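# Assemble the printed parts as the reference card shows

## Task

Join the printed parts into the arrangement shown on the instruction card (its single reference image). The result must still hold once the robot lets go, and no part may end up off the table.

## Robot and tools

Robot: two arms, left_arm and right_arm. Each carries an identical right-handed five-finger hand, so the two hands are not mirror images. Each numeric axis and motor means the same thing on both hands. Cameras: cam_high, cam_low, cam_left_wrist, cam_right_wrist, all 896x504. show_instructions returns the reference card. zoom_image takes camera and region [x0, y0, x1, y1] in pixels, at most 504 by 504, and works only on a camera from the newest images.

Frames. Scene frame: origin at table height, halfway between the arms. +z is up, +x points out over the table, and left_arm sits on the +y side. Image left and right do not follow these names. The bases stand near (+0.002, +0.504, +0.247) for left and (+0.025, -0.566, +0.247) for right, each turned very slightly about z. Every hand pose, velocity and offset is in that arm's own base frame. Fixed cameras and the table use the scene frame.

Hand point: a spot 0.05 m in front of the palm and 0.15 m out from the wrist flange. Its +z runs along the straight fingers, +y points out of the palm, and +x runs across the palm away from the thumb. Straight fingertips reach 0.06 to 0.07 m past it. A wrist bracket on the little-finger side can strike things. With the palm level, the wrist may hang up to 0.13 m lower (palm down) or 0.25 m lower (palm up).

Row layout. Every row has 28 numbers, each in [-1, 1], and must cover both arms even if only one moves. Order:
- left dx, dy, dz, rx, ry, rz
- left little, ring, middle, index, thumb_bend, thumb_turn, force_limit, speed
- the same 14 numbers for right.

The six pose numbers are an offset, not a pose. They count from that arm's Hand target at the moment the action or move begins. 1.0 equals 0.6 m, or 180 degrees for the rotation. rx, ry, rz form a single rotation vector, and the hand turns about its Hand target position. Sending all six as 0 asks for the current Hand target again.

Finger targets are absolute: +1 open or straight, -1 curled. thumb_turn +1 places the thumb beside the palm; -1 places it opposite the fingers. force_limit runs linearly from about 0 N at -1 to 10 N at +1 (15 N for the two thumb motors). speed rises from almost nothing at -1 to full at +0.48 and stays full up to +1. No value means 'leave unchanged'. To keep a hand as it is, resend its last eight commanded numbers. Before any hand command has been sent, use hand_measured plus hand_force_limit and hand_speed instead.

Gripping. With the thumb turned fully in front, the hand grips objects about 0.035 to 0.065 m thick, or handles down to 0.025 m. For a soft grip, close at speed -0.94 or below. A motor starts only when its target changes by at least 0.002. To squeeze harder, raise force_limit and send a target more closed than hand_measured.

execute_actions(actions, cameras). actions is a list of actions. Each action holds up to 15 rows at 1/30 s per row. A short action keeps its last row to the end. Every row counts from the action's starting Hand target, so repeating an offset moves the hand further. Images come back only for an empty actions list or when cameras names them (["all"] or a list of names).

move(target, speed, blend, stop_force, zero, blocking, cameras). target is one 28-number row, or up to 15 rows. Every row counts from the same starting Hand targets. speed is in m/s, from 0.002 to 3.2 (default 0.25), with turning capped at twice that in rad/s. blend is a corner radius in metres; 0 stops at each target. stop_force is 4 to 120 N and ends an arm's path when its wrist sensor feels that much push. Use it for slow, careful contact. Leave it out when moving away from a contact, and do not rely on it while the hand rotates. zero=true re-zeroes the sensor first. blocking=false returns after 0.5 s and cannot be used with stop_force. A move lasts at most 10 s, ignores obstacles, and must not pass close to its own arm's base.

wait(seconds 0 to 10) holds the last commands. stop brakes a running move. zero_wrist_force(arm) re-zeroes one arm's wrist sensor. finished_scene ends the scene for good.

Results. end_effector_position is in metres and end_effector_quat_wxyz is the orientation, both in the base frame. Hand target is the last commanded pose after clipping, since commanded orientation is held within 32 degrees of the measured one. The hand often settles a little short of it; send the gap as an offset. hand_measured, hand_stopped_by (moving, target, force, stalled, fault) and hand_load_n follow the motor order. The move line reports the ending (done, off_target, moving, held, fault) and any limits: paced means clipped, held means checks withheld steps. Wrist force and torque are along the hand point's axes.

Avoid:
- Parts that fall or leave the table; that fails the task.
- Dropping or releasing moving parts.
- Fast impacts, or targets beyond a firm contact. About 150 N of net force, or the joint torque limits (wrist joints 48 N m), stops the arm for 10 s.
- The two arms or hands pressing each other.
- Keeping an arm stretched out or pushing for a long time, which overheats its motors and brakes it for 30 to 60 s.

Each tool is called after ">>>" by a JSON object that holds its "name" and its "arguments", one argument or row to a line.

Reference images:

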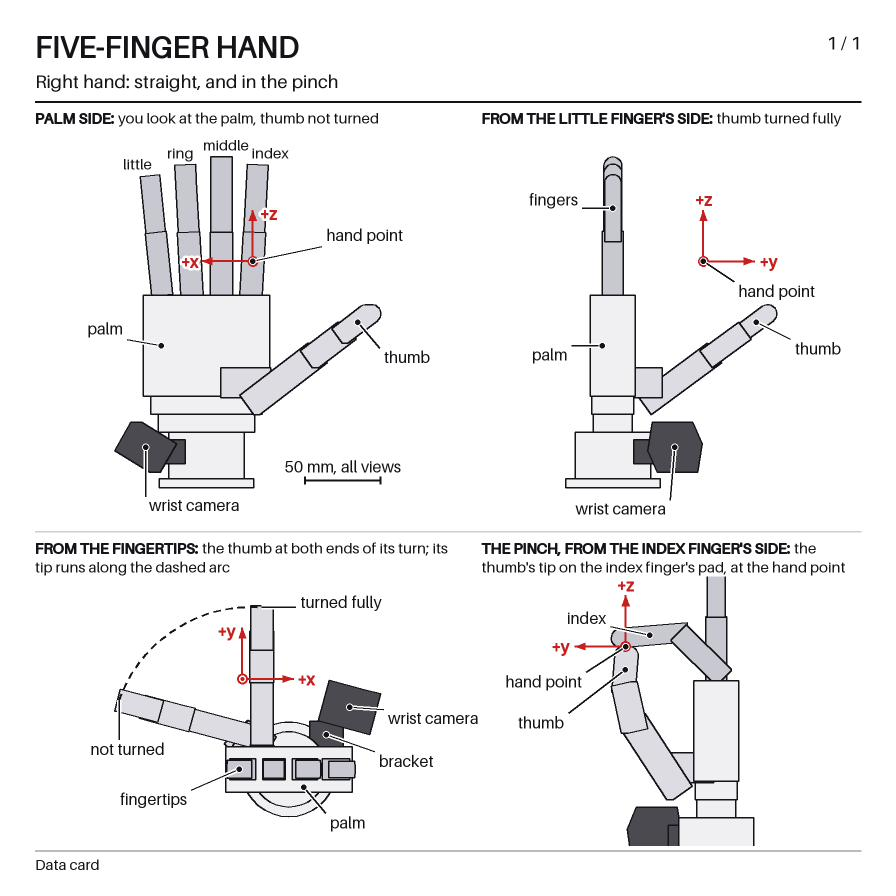

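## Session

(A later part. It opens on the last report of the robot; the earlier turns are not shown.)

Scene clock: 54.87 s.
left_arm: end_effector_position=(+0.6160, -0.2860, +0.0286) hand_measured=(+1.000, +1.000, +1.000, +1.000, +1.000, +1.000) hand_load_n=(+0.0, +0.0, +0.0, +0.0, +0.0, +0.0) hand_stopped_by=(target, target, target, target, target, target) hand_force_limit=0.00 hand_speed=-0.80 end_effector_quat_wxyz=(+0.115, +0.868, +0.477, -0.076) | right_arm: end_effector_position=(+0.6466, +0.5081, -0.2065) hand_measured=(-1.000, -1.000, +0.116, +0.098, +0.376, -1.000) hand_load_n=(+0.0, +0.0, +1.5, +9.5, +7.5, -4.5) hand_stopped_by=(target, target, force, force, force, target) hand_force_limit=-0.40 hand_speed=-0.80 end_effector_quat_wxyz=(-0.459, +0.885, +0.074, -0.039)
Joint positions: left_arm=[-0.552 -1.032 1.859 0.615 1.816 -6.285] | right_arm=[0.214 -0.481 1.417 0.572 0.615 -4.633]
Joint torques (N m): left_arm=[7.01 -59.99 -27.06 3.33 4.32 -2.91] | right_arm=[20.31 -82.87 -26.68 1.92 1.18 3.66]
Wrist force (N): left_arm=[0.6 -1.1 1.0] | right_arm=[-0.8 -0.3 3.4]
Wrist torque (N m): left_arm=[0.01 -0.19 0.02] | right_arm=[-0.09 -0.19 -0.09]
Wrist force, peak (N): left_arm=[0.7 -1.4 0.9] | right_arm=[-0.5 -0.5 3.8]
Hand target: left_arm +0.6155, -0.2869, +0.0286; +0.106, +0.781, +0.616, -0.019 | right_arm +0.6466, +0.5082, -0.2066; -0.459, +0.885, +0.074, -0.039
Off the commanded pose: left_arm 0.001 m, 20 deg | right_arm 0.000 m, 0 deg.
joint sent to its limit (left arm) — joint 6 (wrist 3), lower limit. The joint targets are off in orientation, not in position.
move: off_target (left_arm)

>>> {"name": "move", "arguments": {
  "target": [0,0,0,0,0,0,1,1,1,1,1,1,0,-0.8,0,0,-0.035,0,0,0,-1,-1,-0.5,-0.5,0.0,-1,-0.4,-0.8],
  "speed": 0.02,
  "stop_force": 5,
  "cameras": ["cam_left_wrist","cam_low"]
}}

>>> {"name": "zoom_image", "arguments": {
  "camera": "cam_left_wrist",
  "region": [510, 230, 610, 310]
}}

>>> {"name": "zoom_image", "arguments": {
  "camera": "cam_low",
  "region": [370, 270, 480, 340]
}}

Scene clock: 56.50 s.
left_arm: end_effector_position=(+0.6160, -0.2860, +0.0286) hand_measured=(+1.000, +1.000, +1.000, +1.000, +1.000, +1.000) hand_load_n=(+0.0, +0.0, +0.0, +0.0, +0.0, +0.0) hand_stopped_by=(target, target, target, target, target, target) hand_force_limit=0.00 hand_speed=-0.80 end_effector_quat_wxyz=(+0.115, +0.868, +0.477, -0.076) | right_arm: end_effector_position=(+0.6466, +0.5082, -0.2108) hand_measured=(-1.000, -1.000, +0.116, +0.098, +0.376, -1.000) hand_load_n=(+0.0, +0.0, +5.5, +7.0, +8.5, -1.0) hand_stopped_by=(target, target, force, force, force, target) hand_force_limit=-0.40 hand_speed=-0.80 end_effector_quat_wxyz=(-0.459, +0.885, +0.074, -0.039)
Joint positions: left_arm=[-0.552 -1.032 1.859 0.615 1.816 -6.285] | right_arm=[0.214 -0.475 1.415 0.568 0.615 -4.633]
Joint torques (N m): left_arm=[8.1 -60.28 -26.99 3.04 4.17 -3.09] | right_arm=[7.94 -109.23 -11.49 5.68 1.16 2.22]
Wrist force (N): left_arm=[0.8 -0.9 0.8] | right_arm=[-0.8 -0.3 3.6]
Wrist torque (N m): left_arm=[0.04 -0.22 0.04] | right_arm=[-0.09 -0.23 -0.07]
Wrist force, peak (N): left_arm=[0.9 -1.3 0.7] | right_arm=[-5.8 0.2 4.8]
Hand target: left_arm +0.6155, -0.2869, +0.0286; +0.106, +0.781, +0.616, -0.019 | right_arm +0.6466, +0.5082, -0.2108; -0.459, +0.885, +0.074, -0.039 (not the last commanded pose)
Off the commanded pose: left_arm 0.001 m, 20 deg | right_arm 0.017 m, 0 deg.
joint sent to its limit (left arm) — joint 6 (wrist 3), lower limit. The joint targets are off in orientation, not in position.
move: contact (right_arm), off_target (left_arm)
Images, in order (width x height): cam_low 896x504, cam_left_wrist 896x504.

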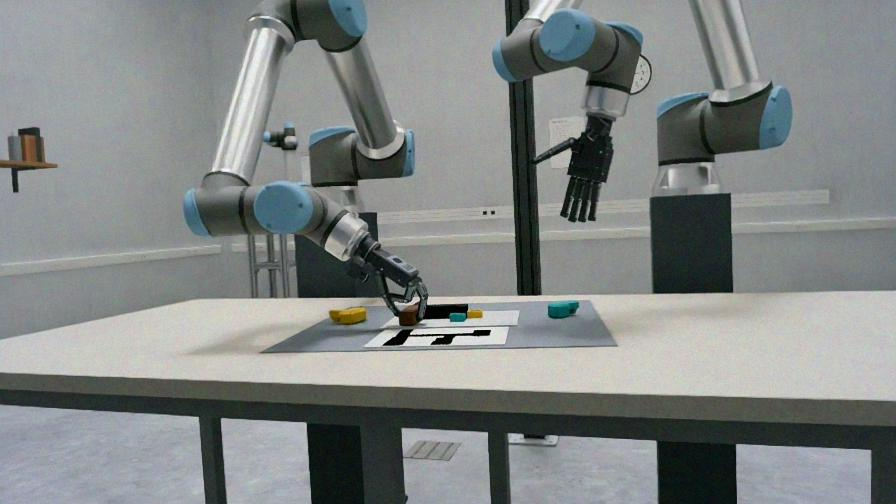

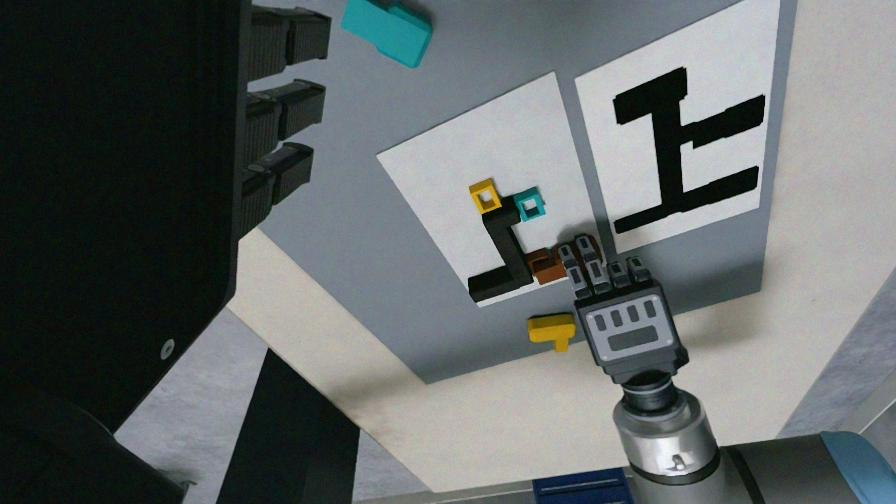

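Scaled by 5.040.

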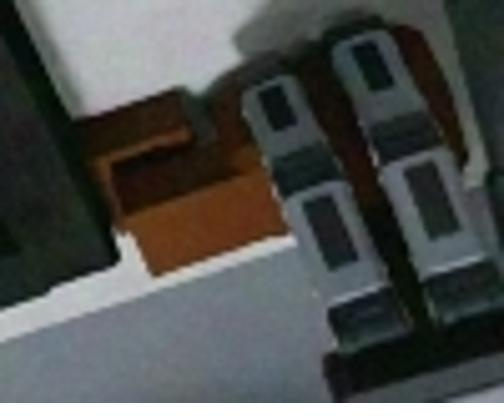

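Scaled by 4.582.

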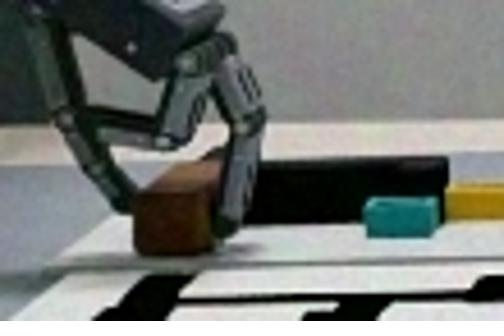

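>>> {"name": "move", "arguments": {
  "target": [0,0,0,0,0,0,1,1,1,1,1,1,0,-0.8,-0.004,0,0.002,0,0,0,-1,-1,-0.5,-0.5,0.0,-1,-0.4,-0.8],
  "speed": 0.02
}}

>>> {"name": "move", "arguments": {
  "target": [0,0,0,0,0,0,1,1,1,1,1,1,0,-0.8,0,0,-0.035,0,0,0,-1,-1,-0.5,-0.5,0.0,-1,-0.4,-0.8],
  "speed": 0.02,
  "stop_force": 5,
  "cameras": ["cam_left_wrist"]
}}

>>> {"name": "zoom_image", "arguments": {
  "camera": "cam_left_wrist",
  "region": [510, 230, 610, 310]
}}

Scene clock: 57.47 s.
left_arm: end_effector_position=(+0.6160, -0.2860, +0.0286) hand_measured=(+1.000, +1.000, +1.000, +1.000, +1.000, +1.000) hand_load_n=(+0.0, +0.5, +0.0, +0.0, -0.5, +0.0) hand_stopped_by=(target, target, target, target, target, target) hand_force_limit=0.00 hand_speed=-0.80 end_effector_quat_wxyz=(+0.115, +0.868, +0.477, -0.076) | right_arm: end_effector_position=(+0.6444, +0.5082, -0.2097) hand_measured=(-1.000, -1.000, +0.116, +0.098, +0.376, -1.000) hand_load_n=(+0.0, +0.0, +6.0, +7.5, +8.5, -1.5) hand_stopped_by=(target, target, force, force, force, target) hand_force_limit=-0.40 hand_speed=-0.80 end_effector_quat_wxyz=(-0.459, +0.885, +0.074, -0.039)
Joint positions: left_arm=[-0.552 -1.032 1.859 0.615 1.816 -6.285] | right_arm=[0.215 -0.479 1.421 0.565 0.615 -4.632]
Joint torques (N m): left_arm=[7.67 -60.05 -27.03 3.15 4.15 -3.08] | right_arm=[16.37 -107.23 -11.46 1.34 1.01 3.55]
Wrist force (N): left_arm=[0.6 -1.2 0.8] | right_arm=[-0.6 -0.3 3.1]
Wrist torque (N m): left_arm=[0.00 -0.19 0.01] | right_arm=[-0.08 -0.21 -0.08]
Wrist force, peak (N): left_arm=[0.7 -1.0 1.3] | right_arm=[-0.7 -0.9 4.1]
Hand target: left_arm +0.6155, -0.2869, +0.0286; +0.106, +0.781, +0.616, -0.019 | right_arm +0.6442, +0.5082, -0.2096; -0.459, +0.885, +0.074, -0.039
Off the commanded pose: left_arm 0.001 m, 20 deg | right_arm 0.000 m, 0 deg.
joint sent to its limit (left arm) — joint 6 (wrist 3), lower limit. The joint targets are off in orientation, not in position.
move: off_target (left_arm)

Scene clock: 58.77 s.
left_arm: end_effector_position=(+0.6160, -0.2860, +0.0286) hand_measured=(+1.000, +1.000, +1.000, +1.000, +1.000, +1.000) hand_load_n=(+0.0, +0.0, +0.0, +0.0, +0.0, +0.0) hand_stopped_by=(target, target, target, target, target, target) hand_force_limit=0.00 hand_speed=-0.80 end_effector_quat_wxyz=(+0.115, +0.868, +0.477, -0.076) | right_arm: end_effector_position=(+0.6441, +0.5082, -0.2116) hand_measured=(-1.000, -1.000, +0.116, +0.098, +0.376, -1.000) hand_load_n=(+0.0, +0.0, +6.5, +7.5, +9.0, -0.5) hand_stopped_by=(target, target, force, force, force, target) hand_force_limit=-0.40 hand_speed=-0.80 end_effector_quat_wxyz=(-0.459, +0.885, +0.074, -0.039)
Joint positions: left_arm=[-0.552 -1.032 1.859 0.615 1.816 -6.285] | right_arm=[0.215 -0.477 1.42 0.563 0.615 -4.632]
Joint torques (N m): left_arm=[8.81 -61.52 -26.83 2.95 4.18 -2.86] | right_arm=[11.65 -105.57 -10.91 5.89 0.9 2.95]
Wrist force (N): left_arm=[0.8 -1.0 1.1] | right_arm=[-0.5 -0.5 4.0]
Wrist torque (N m): left_arm=[0.01 -0.23 0.03] | right_arm=[-0.08 -0.21 -0.06]
Wrist force, peak (N): left_arm=[1.1 -0.9 1.0] | right_arm=[-1.9 -4.7 0.3]
Hand target: left_arm +0.6155, -0.2869, +0.0286; +0.106, +0.781, +0.616, -0.019 | right_arm +0.6441, +0.5082, -0.2116; -0.459, +0.885, +0.074, -0.039 (not the last commanded pose)
Off the commanded pose: left_arm 0.001 m, 20 deg | right_arm 0.019 m, 0 deg.
joint sent to its limit (left arm) — joint 6 (wrist 3), lower limit. The joint targets are off in orientation, not in position.
move: contact (right_arm), off_target (left_arm)
Images, in order (width x height): cam_left_wrist 896x504.

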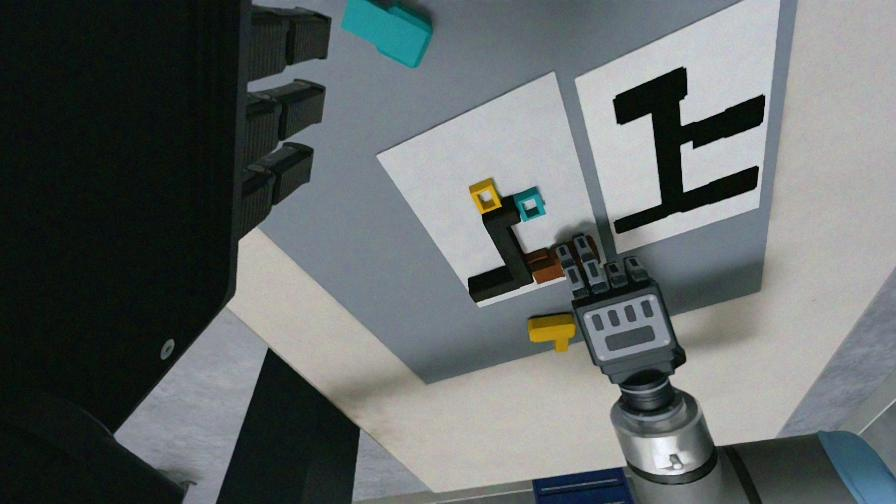

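Scaled by 5.040.

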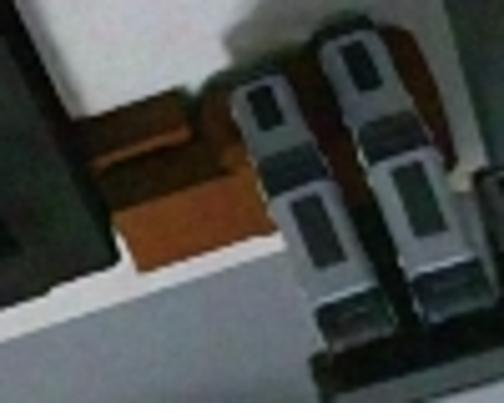

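>>> {"name": "move", "arguments": {
  "target": [0,0,0,0,0,0,1,1,1,1,1,1,0,-0.8,0,0,-0.02,0,0,0,-1,-1,-0.5,-0.5,0.0,-1,-0.4,-0.8],
  "speed": 0.01,
  "stop_force": 9,
  "cameras": ["cam_left_wrist","cam_low"]
}}

>>> {"name": "zoom_image", "arguments": {
  "camera": "cam_left_wrist",
  "region": [510, 230, 610, 310]
}}

>>> {"name": "zoom_image", "arguments": {
  "camera": "cam_low",
  "region": [370, 270, 480, 340]
}}

Scene clock: 60.50 s.
left_arm: end_effector_position=(+0.6160, -0.2860, +0.0286) hand_measured=(+1.000, +1.000, +1.000, +1.000, +1.000, +1.000) hand_load_n=(+0.0, +0.0, +0.0, +0.0, +0.0, +0.0) hand_stopped_by=(target, target, target, target, target, target) hand_force_limit=0.00 hand_speed=-0.80 end_effector_quat_wxyz=(+0.115, +0.868, +0.477, -0.076) | right_arm: end_effector_position=(+0.6441, +0.5081, -0.2125) hand_measured=(-1.000, -1.000, +0.116, +0.098, +0.376, -1.000) hand_load_n=(+0.0, +0.0, +7.5, +7.5, +9.5, +0.0) hand_stopped_by=(target, target, force, force, force, target) hand_force_limit=-0.40 hand_speed=-0.80 end_effector_quat_wxyz=(-0.459, +0.885, +0.074, -0.040)
Joint positions: left_arm=[-0.552 -1.032 1.859 0.615 1.816 -6.285] | right_arm=[0.215 -0.476 1.42 0.562 0.615 -4.632]
Joint torques (N m): left_arm=[8.16 -60.64 -26.53 2.86 4.24 -3.1] | right_arm=[7.84 -108.18 -10.49 5.89 0.53 2.38]
Wrist force (N): left_arm=[0.8 -0.9 0.8] | right_arm=[-0.8 -0.4 4.2]
Wrist torque (N m): left_arm=[0.04 -0.22 0.04] | right_arm=[-0.05 -0.19 -0.07]
Wrist force, peak (N): left_arm=[0.5 -1.3 1.2] | right_arm=[-1.4 -8.4 -4.2]
Hand target: left_arm +0.6155, -0.2869, +0.0286; +0.106, +0.781, +0.616, -0.019 | right_arm +0.6441, +0.5082, -0.2125; -0.459, +0.885, +0.074, -0.040 (not the last commanded pose)
Off the commanded pose: left_arm 0.001 m, 20 deg | right_arm 0.011 m, 0 deg.
joint sent to its limit (left arm) — joint 6 (wrist 3), lower limit. The joint targets are off in orientation, not in position.
move: contact (right_arm), off_target (left_arm)
Images, in order (width x height): cam_low 896x504, cam_left_wrist 896x504.

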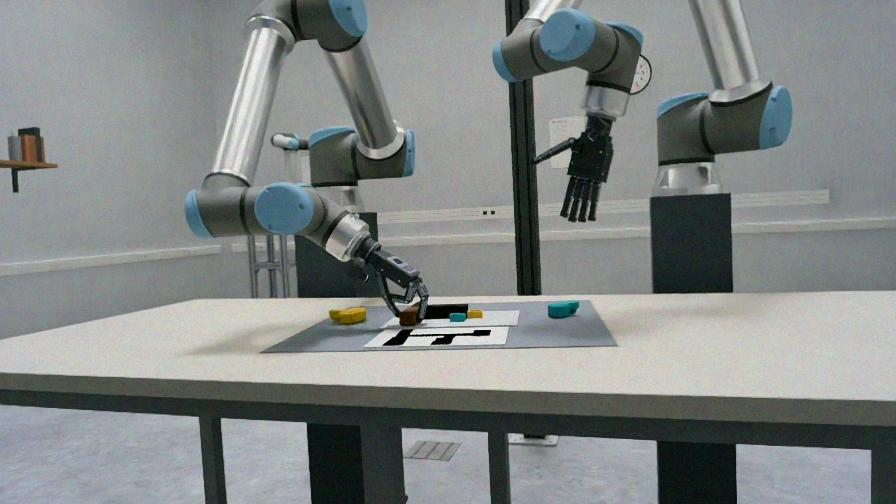

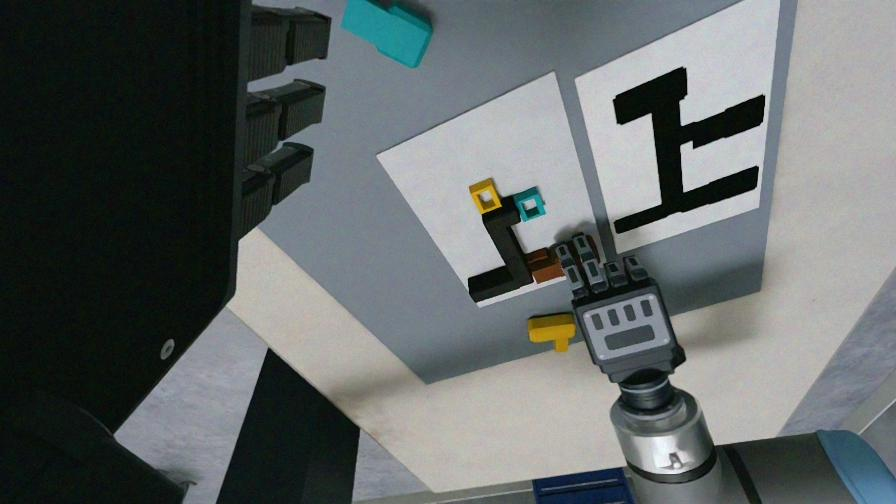

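Scaled by 5.040.

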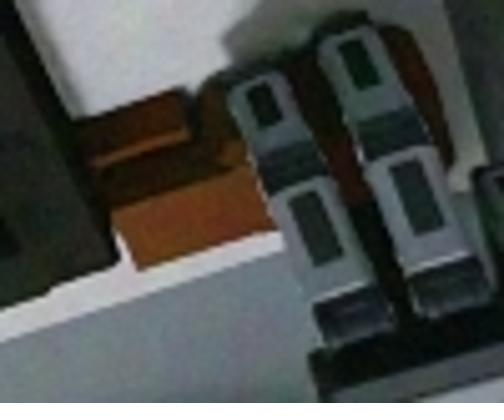

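Scaled by 4.582.

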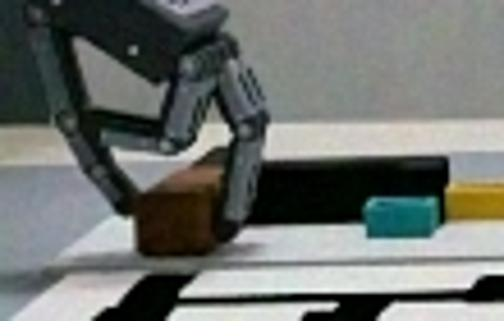

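>>> {"name": "move", "arguments": {
  "target": [0,0,0,0,0,0,1,1,1,1,1,1,0,-0.8,0,0,0,0,0,0,-1,-1,0.2,0.2,0.6,-1,-0.4,-0.8],
  "cameras": ["cam_left_wrist","cam_low"]
}}

>>> {"name": "zoom_image", "arguments": {
  "camera": "cam_left_wrist",
  "region": [510, 230, 610, 310]
}}

>>> {"name": "zoom_image", "arguments": {
  "camera": "cam_low",
  "region": [370, 270, 480, 340]
}}

Scene clock: 62.03 s.
left_arm: end_effector_position=(+0.6160, -0.2860, +0.0286) hand_measured=(+1.000, +1.000, +1.000, +1.000, +1.000, +1.000) hand_load_n=(+0.0, -0.5, +0.0, +0.0, +0.0, +0.0) hand_stopped_by=(target, target, target, target, target, target) hand_force_limit=0.00 hand_speed=-0.80 end_effector_quat_wxyz=(+0.115, +0.868, +0.477, -0.076) | right_arm: end_effector_position=(+0.6441, +0.5081, -0.2125) hand_measured=(-1.000, -1.000, +0.200, +0.200, +0.600, -1.000) hand_load_n=(+0.0, +0.0, +0.0, +0.0, +0.0, +0.0) hand_stopped_by=(target, target, target, target, target, target) hand_force_limit=-0.40 hand_speed=-0.80 end_effector_quat_wxyz=(-0.459, +0.885, +0.074, -0.040)
Joint positions: left_arm=[-0.552 -1.032 1.859 0.615 1.816 -6.285] | right_arm=[0.215 -0.476 1.42 0.562 0.615 -4.632]
Joint torques (N m): left_arm=[7.55 -61.4 -27.1 2.88 4.19 -2.99] | right_arm=[7.63 -106.02 -11.18 5.53 0.8 2.62]
Wrist force (N): left_arm=[0.7 -0.9 0.9] | right_arm=[-0.5 0.2 3.2]
Wrist torque (N m): left_arm=[0.04 -0.21 0.02] | right_arm=[0.00 -0.24 -0.05]
Wrist force, peak (N): left_arm=[0.9 -1.2 1.0] | right_arm=[-0.6 -0.8 4.6]
Hand target: left_arm +0.6155, -0.2869, +0.0286; +0.106, +0.781, +0.616, -0.019 | right_arm +0.6441, +0.5082, -0.2125; -0.459, +0.885, +0.074, -0.040
Off the commanded pose: left_arm 0.001 m, 20 deg | right_arm 0.000 m, 0 deg.
joint sent to its limit (left arm) — joint 6 (wrist 3), lower limit. The joint targets are off in orientation, not in position.
move: off_target (left_arm)
Images, in order (width x height): cam_low 896x504, cam_left_wrist 896x504.

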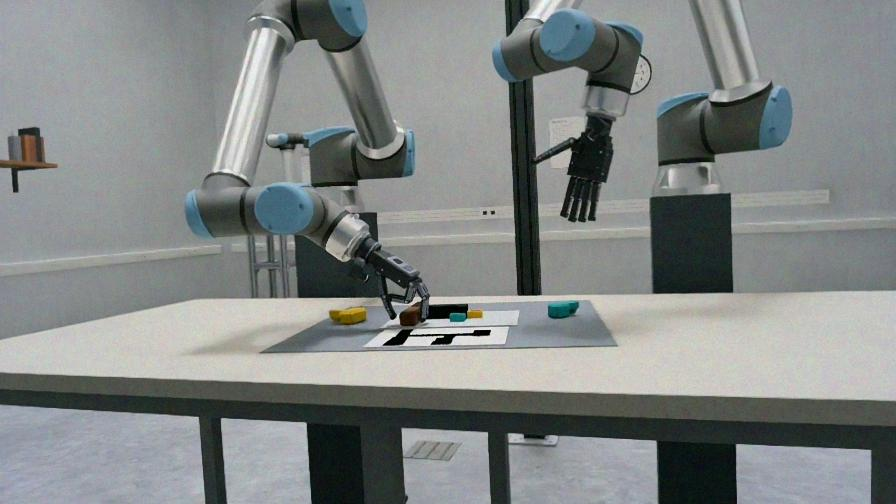

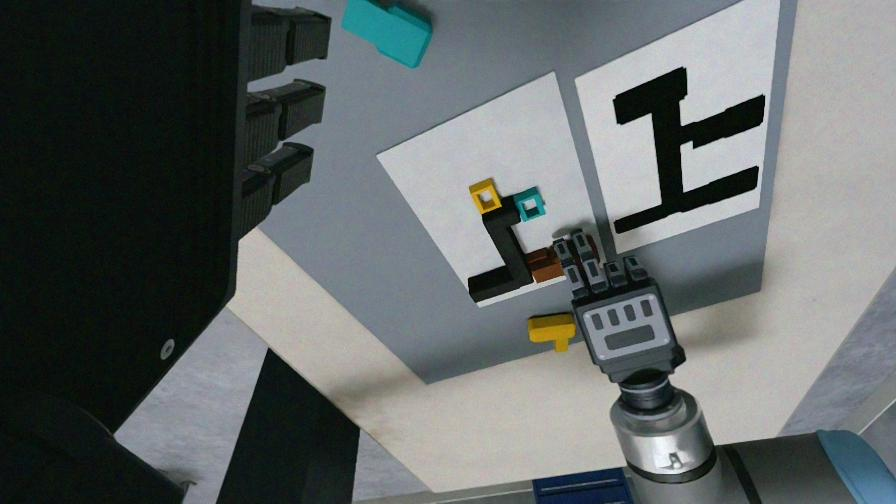

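Scaled by 5.040.

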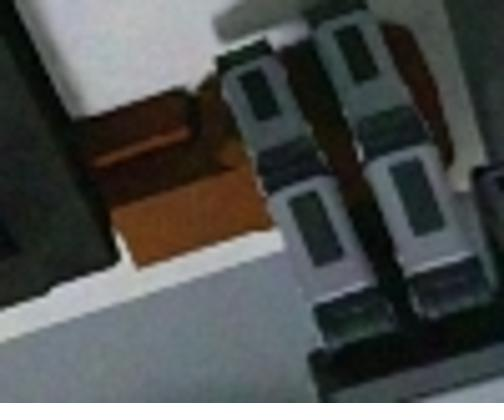

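Scaled by 4.582.

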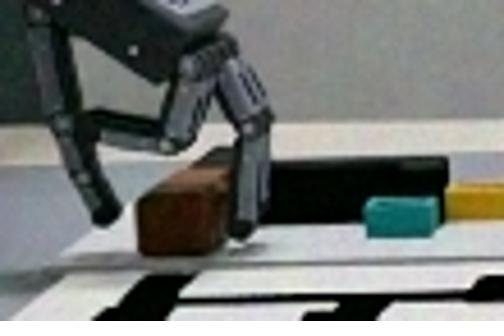

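>>> {"name": "move", "arguments": {
  "target": [
    [0,0,0,0,0,0,1,1,1,1,1,1,0,-0.8,0,0,0,0,0,0,-1,-1,0.2,0.2,1,-1,-0.4,-0.5],
    [0,0,0,0,0,0,1,1,1,1,1,1,0,-0.8,0,0,0.15,0,0,0,-1,-1,0.2,0.2,1,-1,-0.4,-0.5]
  ],
  "speed": 0.12,
  "cameras": ["cam_left_wrist","cam_low","cam_right_wrist"]
}}

>>> {"name": "zoom_image", "arguments": {
  "camera": "cam_left_wrist",
  "region": [460, 170, 640, 340]
}}

>>> {"name": "zoom_image", "arguments": {
  "camera": "cam_low",
  "region": [370, 270, 480, 340]
}}

Scene clock: 64.33 s.
left_arm: end_effector_position=(+0.6160, -0.2860, +0.0286) hand_measured=(+1.000, +1.000, +1.000, +1.000, +1.000, +1.000) hand_load_n=(+0.0, +0.0, +0.0, +0.0, +0.0, -0.5) hand_stopped_by=(target, target, target, target, target, target) hand_force_limit=0.00 hand_speed=-0.80 end_effector_quat_wxyz=(+0.115, +0.868, +0.477, -0.076) | right_arm: end_effector_position=(+0.6440, +0.5083, -0.1229) hand_measured=(-1.000, -1.000, +0.200, +0.200, +1.000, -1.000) hand_load_n=(+0.0, +0.0, +0.0, +0.0, +0.0, +0.0) hand_stopped_by=(target, target, target, target, target, target) hand_force_limit=-0.40 hand_speed=-0.50 end_effector_quat_wxyz=(-0.459, +0.885, +0.074, -0.040)
Joint positions: left_arm=[-0.552 -1.032 1.859 0.615 1.816 -6.285] | right_arm=[0.215 -0.592 1.455 0.643 0.615 -4.632]
Joint torques (N m): left_arm=[8 -61.8 -26.59 2.41 4.09 -2.94] | right_arm=[-22.16 -103.55 -12.93 5.58 -1.37 -3.82]
Wrist force (N): left_arm=[0.9 -1.0 0.6] | right_arm=[-0.2 -0.3 3.4]
Wrist torque (N m): left_arm=[0.04 -0.24 0.04] | right_arm=[-0.09 -0.27 0.03]
Wrist force, peak (N): left_arm=[0.9 -1.0 1.0] | right_arm=[-0.5 0.0 4.1]
Hand target: left_arm +0.6155, -0.2869, +0.0286; +0.106, +0.781, +0.616, -0.019 | right_arm +0.6441, +0.5082, -0.1225; -0.459, +0.885, +0.074, -0.040
Off the commanded pose: left_arm 0.001 m, 20 deg | right_arm 0.000 m, 0 deg.
joint sent to its limit (left arm) — joint 6 (wrist 3), lower limit. The joint targets are off in orientation, not in position.
move: off_target (left_arm)
Images, in order (width x height): cam_low 896x504, cam_left_wrist 896x504, cam_right_wrist 896x504.

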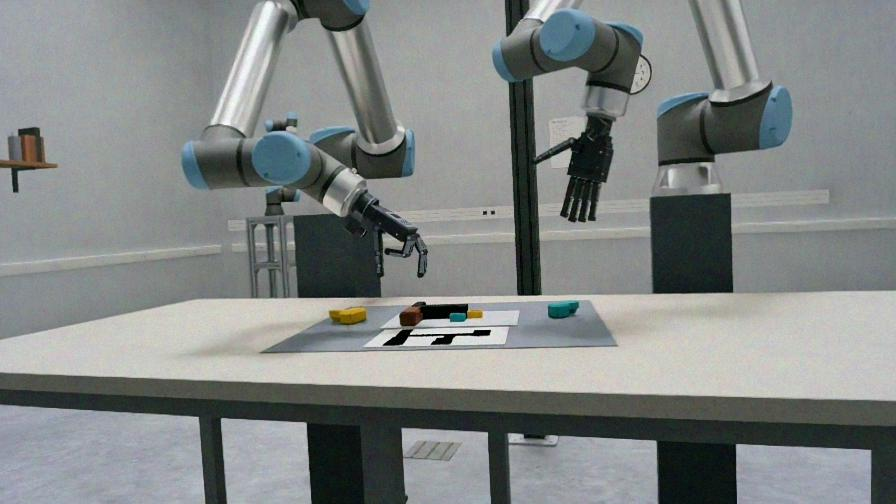

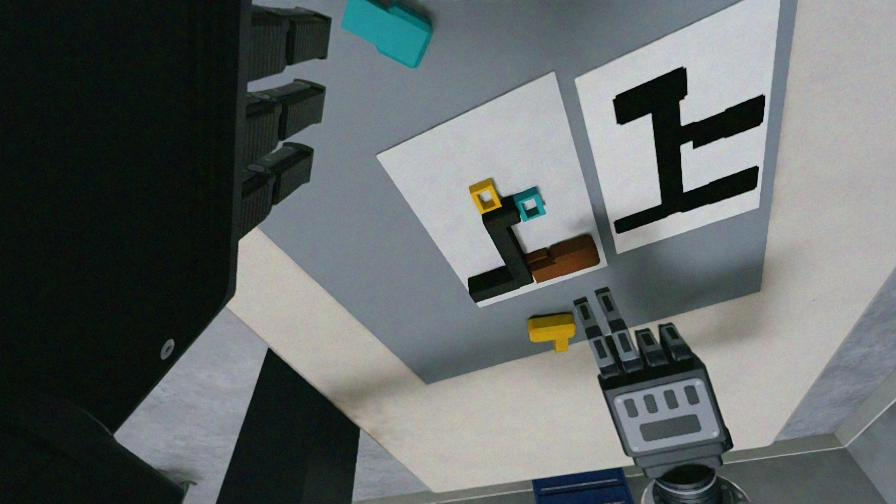

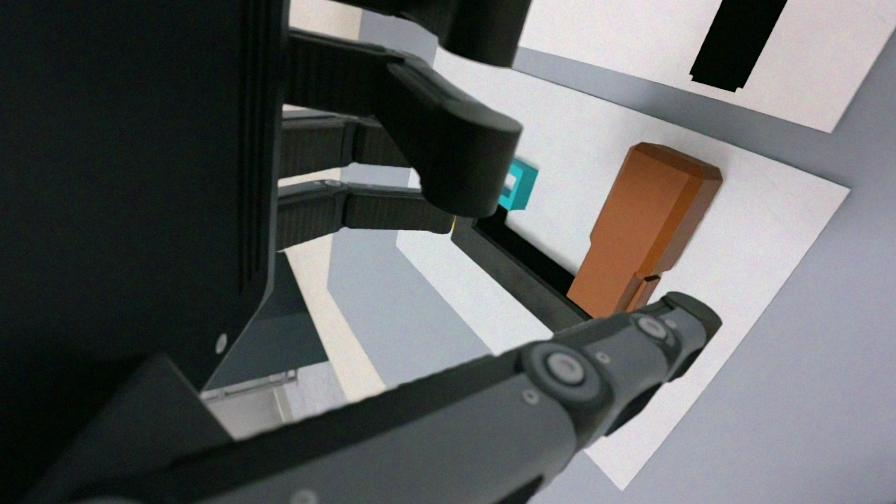

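Scaled by 2.800.

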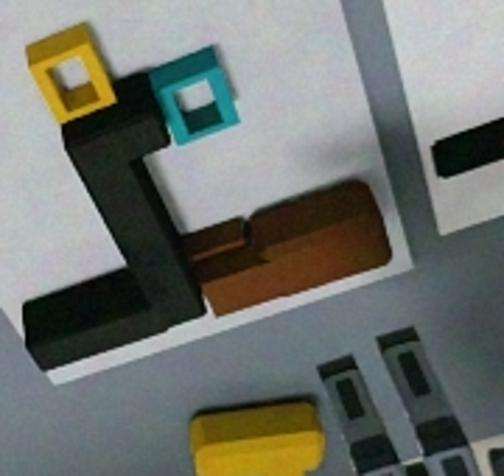

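Scaled by 4.582.

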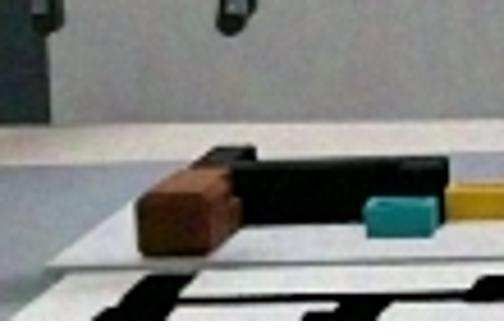

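>>> {"name": "move", "arguments": {
  "target": [0,0.133,0.2,0,0,0,1,1,1,1,1,1,0,-0.8,0,0,0.04,0,0,0,-1,-1,0.15,0.15,1,-1,-0.5,0.3]
}}

>>> {"name": "move", "arguments": {
  "target": [0,0,0,0,0,0,1,1,1,1,1,1,0,-0.8,-0.185,0.478,-0.02,0,0,-0.278,-1,-1,0.15,0.15,1,-1,-0.5,0.3],
  "cameras": ["all"]
}}

>>> {"name": "zoom_image", "arguments": {
  "camera": "cam_left_wrist",
  "region": [320, 0, 520, 180]
}}

Scene clock: 67.07 s.
left_arm: end_effector_position=(+0.6160, -0.2062, +0.1484) hand_measured=(+1.000, +1.000, +1.000, +1.000, +1.000, +1.000) hand_load_n=(+0.0, +0.0, +0.0, +0.5, -0.5, +0.0) hand_stopped_by=(target, target, target, target, target, target) hand_force_limit=0.00 hand_speed=-0.80 end_effector_quat_wxyz=(+0.116, +0.844, +0.520, -0.059) | right_arm: end_effector_position=(+0.6441, +0.5082, -0.0986) hand_measured=(-1.000, -1.000, +0.150, +0.150, +1.000, -1.000) hand_load_n=(+0.0, +0.0, +0.0, +0.0, +0.0, +0.0) hand_stopped_by=(target, target, target, target, target, target) hand_force_limit=-0.50 hand_speed=0.30 end_effector_quat_wxyz=(-0.459, +0.885, +0.074, -0.040)
Joint positions: left_arm=[-0.454 -1.213 1.865 0.784 1.795 -6.285] | right_arm=[0.215 -0.622 1.461 0.667 0.615 -4.632]
Joint torques (N m): left_arm=[12.3 -78.77 -34.95 6.33 -3.76 -2.7] | right_arm=[-14.61 -101.7 -13.22 5.78 -1.55 0.18]
Wrist force (N): left_arm=[0.4 -1.2 0.6] | right_arm=[-0.4 -0.5 3.1]
Wrist torque (N m): left_arm=[-0.03 -0.16 -0.01] | right_arm=[-0.10 -0.24 0.02]
Wrist force, peak (N): left_arm=[0.4 -0.8 2.0] | right_arm=[-0.6 -0.4 3.7]
Hand target: left_arm +0.6155, -0.2071, +0.1486; +0.106, +0.781, +0.616, -0.019 | right_arm +0.6441, +0.5082, -0.0985; -0.459, +0.885, +0.074, -0.040
Off the commanded pose: left_arm 0.001 m, 14 deg | right_arm 0.000 m, 0 deg.
joint sent to its limit (left arm) — joint 6 (wrist 3), lower limit. The joint targets are off in orientation, not in position.
move: off_target (left_arm)

Scene clock: 69.67 s.
left_arm: end_effector_position=(+0.6160, -0.2061, +0.1486) hand_measured=(+1.000, +1.000, +1.000, +1.000, +1.000, +1.000) hand_load_n=(+0.0, +0.0, +0.0, +0.0, +0.0, +0.0) hand_stopped_by=(target, target, target, target, target, target) hand_force_limit=0.00 hand_speed=-0.80 end_effector_quat_wxyz=(+0.116, +0.844, +0.520, -0.059) | right_arm: end_effector_position=(+0.5331, +0.7949, -0.1105) hand_measured=(-1.000, -1.000, +0.150, +0.150, +1.000, -1.000) hand_load_n=(+0.5, +0.0, +0.0, +0.0, +0.0, +0.0) hand_stopped_by=(target, target, target, target, target, target) hand_force_limit=-0.50 hand_speed=0.30 end_effector_quat_wxyz=(-0.432, +0.833, -0.307, +0.158)
Joint positions: left_arm=[-0.454 -1.213 1.865 0.784 1.795 -6.285] | right_arm=[0.739 -0.781 1.612 -0.213 1.466 -3.213]
Joint torques (N m): left_arm=[14.33 -79.67 -35.66 6.36 4.16 -2.71] | right_arm=[16.15 -71.32 -33.09 2.36 2.21 3.31]
Wrist force (N): left_arm=[0.2 -1.1 0.9] | right_arm=[-0.5 0.0 3.3]
Wrist torque (N m): left_arm=[-0.04 -0.14 -0.03] | right_arm=[-0.03 -0.20 -0.08]
Wrist force, peak (N): left_arm=[0.5 -1.5 0.9] | right_arm=[0.1 0.0 3.9]
Hand target: left_arm +0.6155, -0.2071, +0.1486; +0.106, +0.781, +0.616, -0.019 | right_arm +0.5331, +0.7950, -0.1105; -0.432, +0.833, -0.307, +0.158
Off the commanded pose: left_arm 0.001 m, 14 deg | right_arm 0.000 m, 0 deg.
joint sent to its limit (left arm) — joint 6 (wrist 3), lower limit. The joint targets are off in orientation, not in position.
move: off_target (left_arm)

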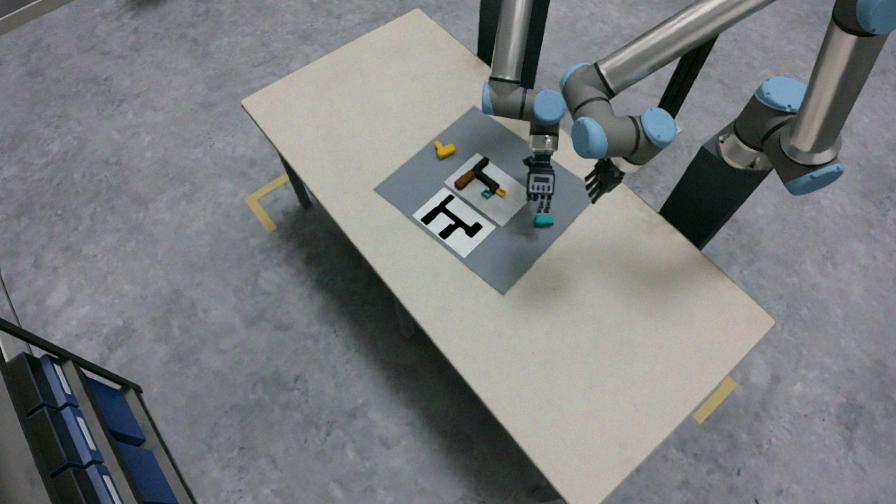

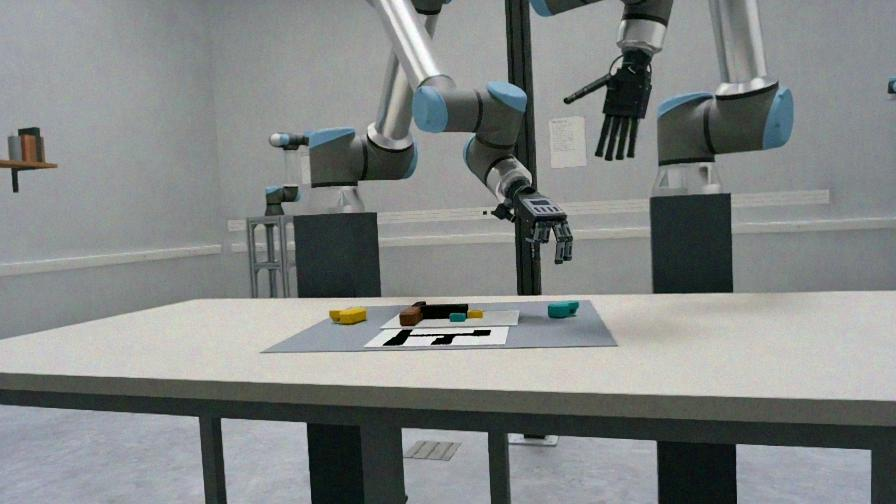

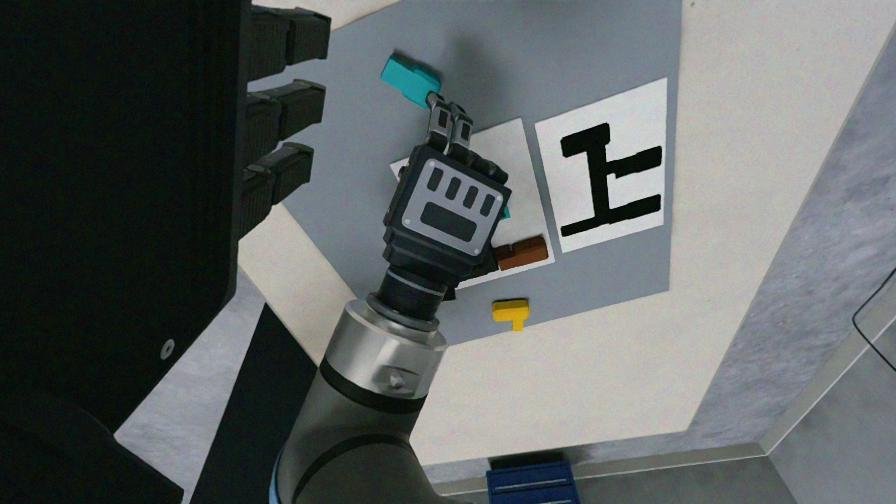

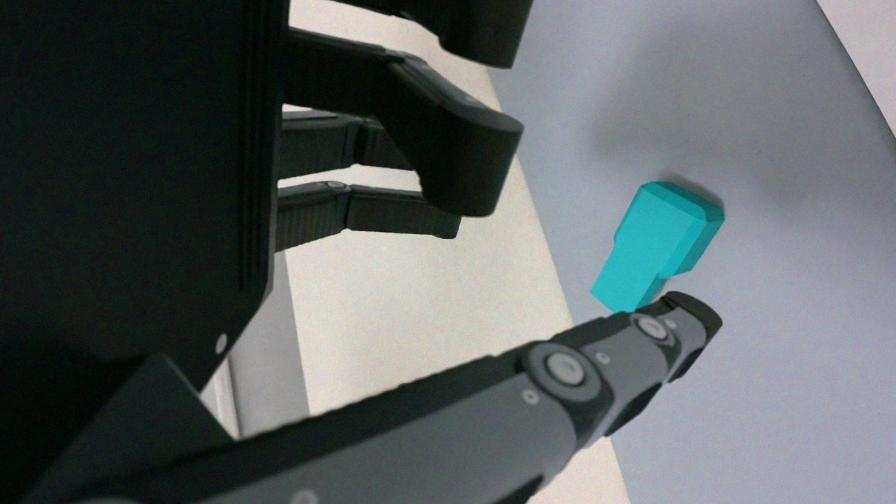

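Scaled by 2.520.

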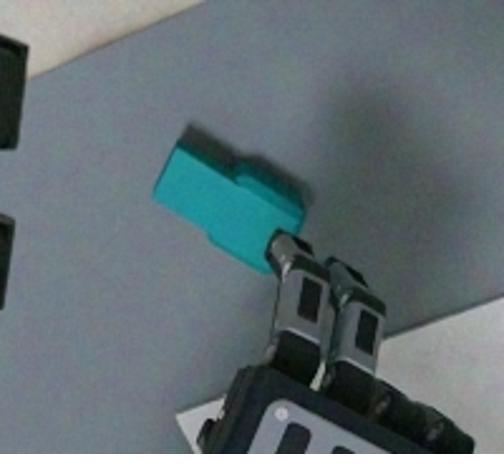

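>>> {"name": "move", "arguments": {
  "target": [0,0,0,0,0,0,1,1,1,1,1,1,0,-0.8,0.0113,0.0407,-0.108,0,0,0,-1,-1,0.15,0.15,1,-1,-0.5,0.3],
  "speed": 0.1,
  "stop_force": 5,
  "cameras": ["cam_left_wrist","cam_right_wrist"]
}}

>>> {"name": "zoom_image", "arguments": {
  "camera": "cam_left_wrist",
  "region": [360, 30, 480, 150]
}}

Scene clock: 72.23 s.
left_arm: end_effector_position=(+0.6160, -0.2061, +0.1486) hand_measured=(+1.000, +1.000, +1.000, +1.000, +1.000, +1.000) hand_load_n=(+0.0, +0.0, -0.5, +0.0, +0.0, +0.0) hand_stopped_by=(target, target, target, target, target, target) hand_force_limit=0.00 hand_speed=-0.80 end_effector_quat_wxyz=(+0.116, +0.844, +0.520, -0.059) | right_arm: end_effector_position=(+0.5398, +0.8194, -0.1753) hand_measured=(-1.000, -1.000, +0.150, +0.150, +1.000, -1.000) hand_load_n=(+0.0, +0.5, +0.0, +0.0, +0.0, +0.0) hand_stopped_by=(target, target, target, target, target, target) hand_force_limit=-0.50 hand_speed=0.30 end_effector_quat_wxyz=(-0.432, +0.833, -0.307, +0.158)
Joint positions: left_arm=[-0.454 -1.213 1.865 0.784 1.795 -6.285] | right_arm=[0.757 -0.675 1.549 -0.257 1.481 -3.203]
Joint torques (N m): left_arm=[13.23 -78.14 -35.09 6.29 4.1 -2.9] | right_arm=[16.7 -75.87 -31.49 -0.56 1.83 3.36]
Wrist force (N): left_arm=[0.1 -1.0 0.5] | right_arm=[-0.2 -0.3 3.3]
Wrist torque (N m): left_arm=[0.00 -0.10 -0.03] | right_arm=[-0.08 -0.25 -0.05]
Wrist force, peak (N): left_arm=[0.0 -1.6 0.8] | right_arm=[-0.1 0.0 3.9]
Hand target: left_arm +0.6155, -0.2071, +0.1486; +0.106, +0.781, +0.616, -0.019 | right_arm +0.5398, +0.8194, -0.1753; -0.432, +0.833, -0.307, +0.158
Off the commanded pose: left_arm 0.001 m, 14 deg | right_arm 0.000 m, 0 deg.
joint sent to its limit (left arm) — joint 6 (wrist 3), lower limit. The joint targets are off in orientation, not in position.
move: off_target (left_arm)
Images, in order (width x height): cam_left_wrist 896x504, cam_right_wrist 896x504.

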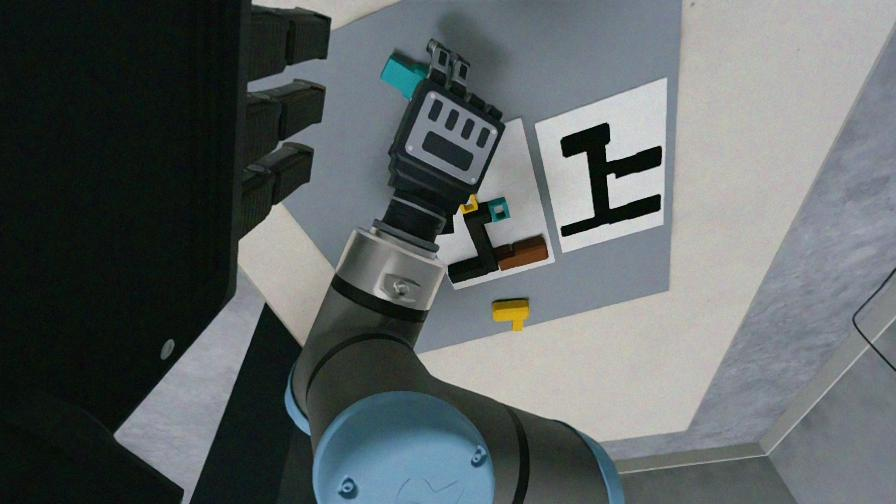

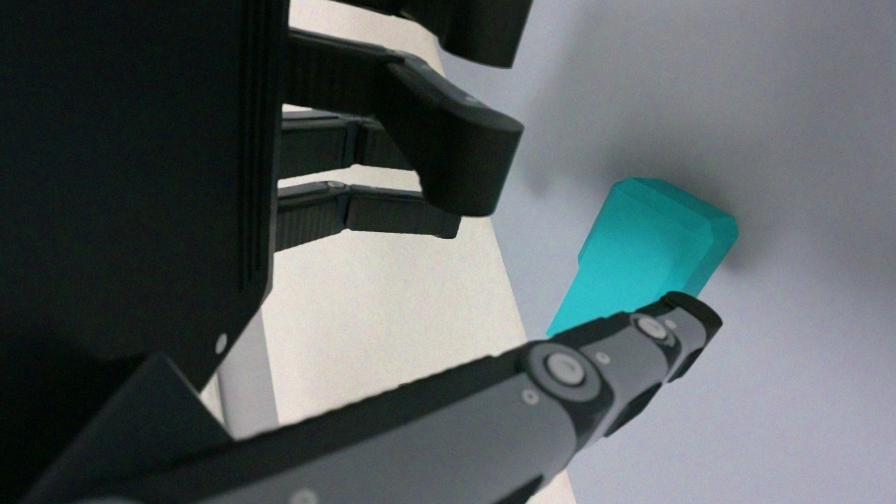

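Scaled by 4.200.

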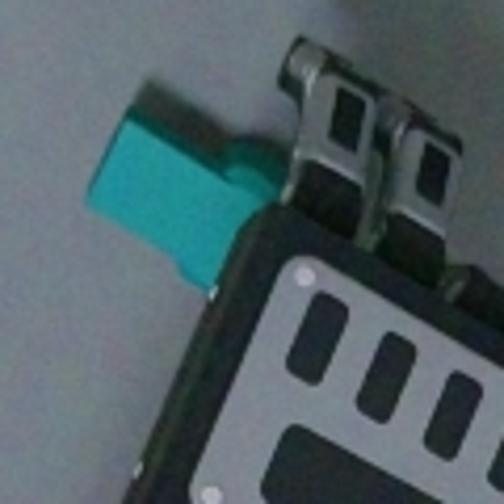

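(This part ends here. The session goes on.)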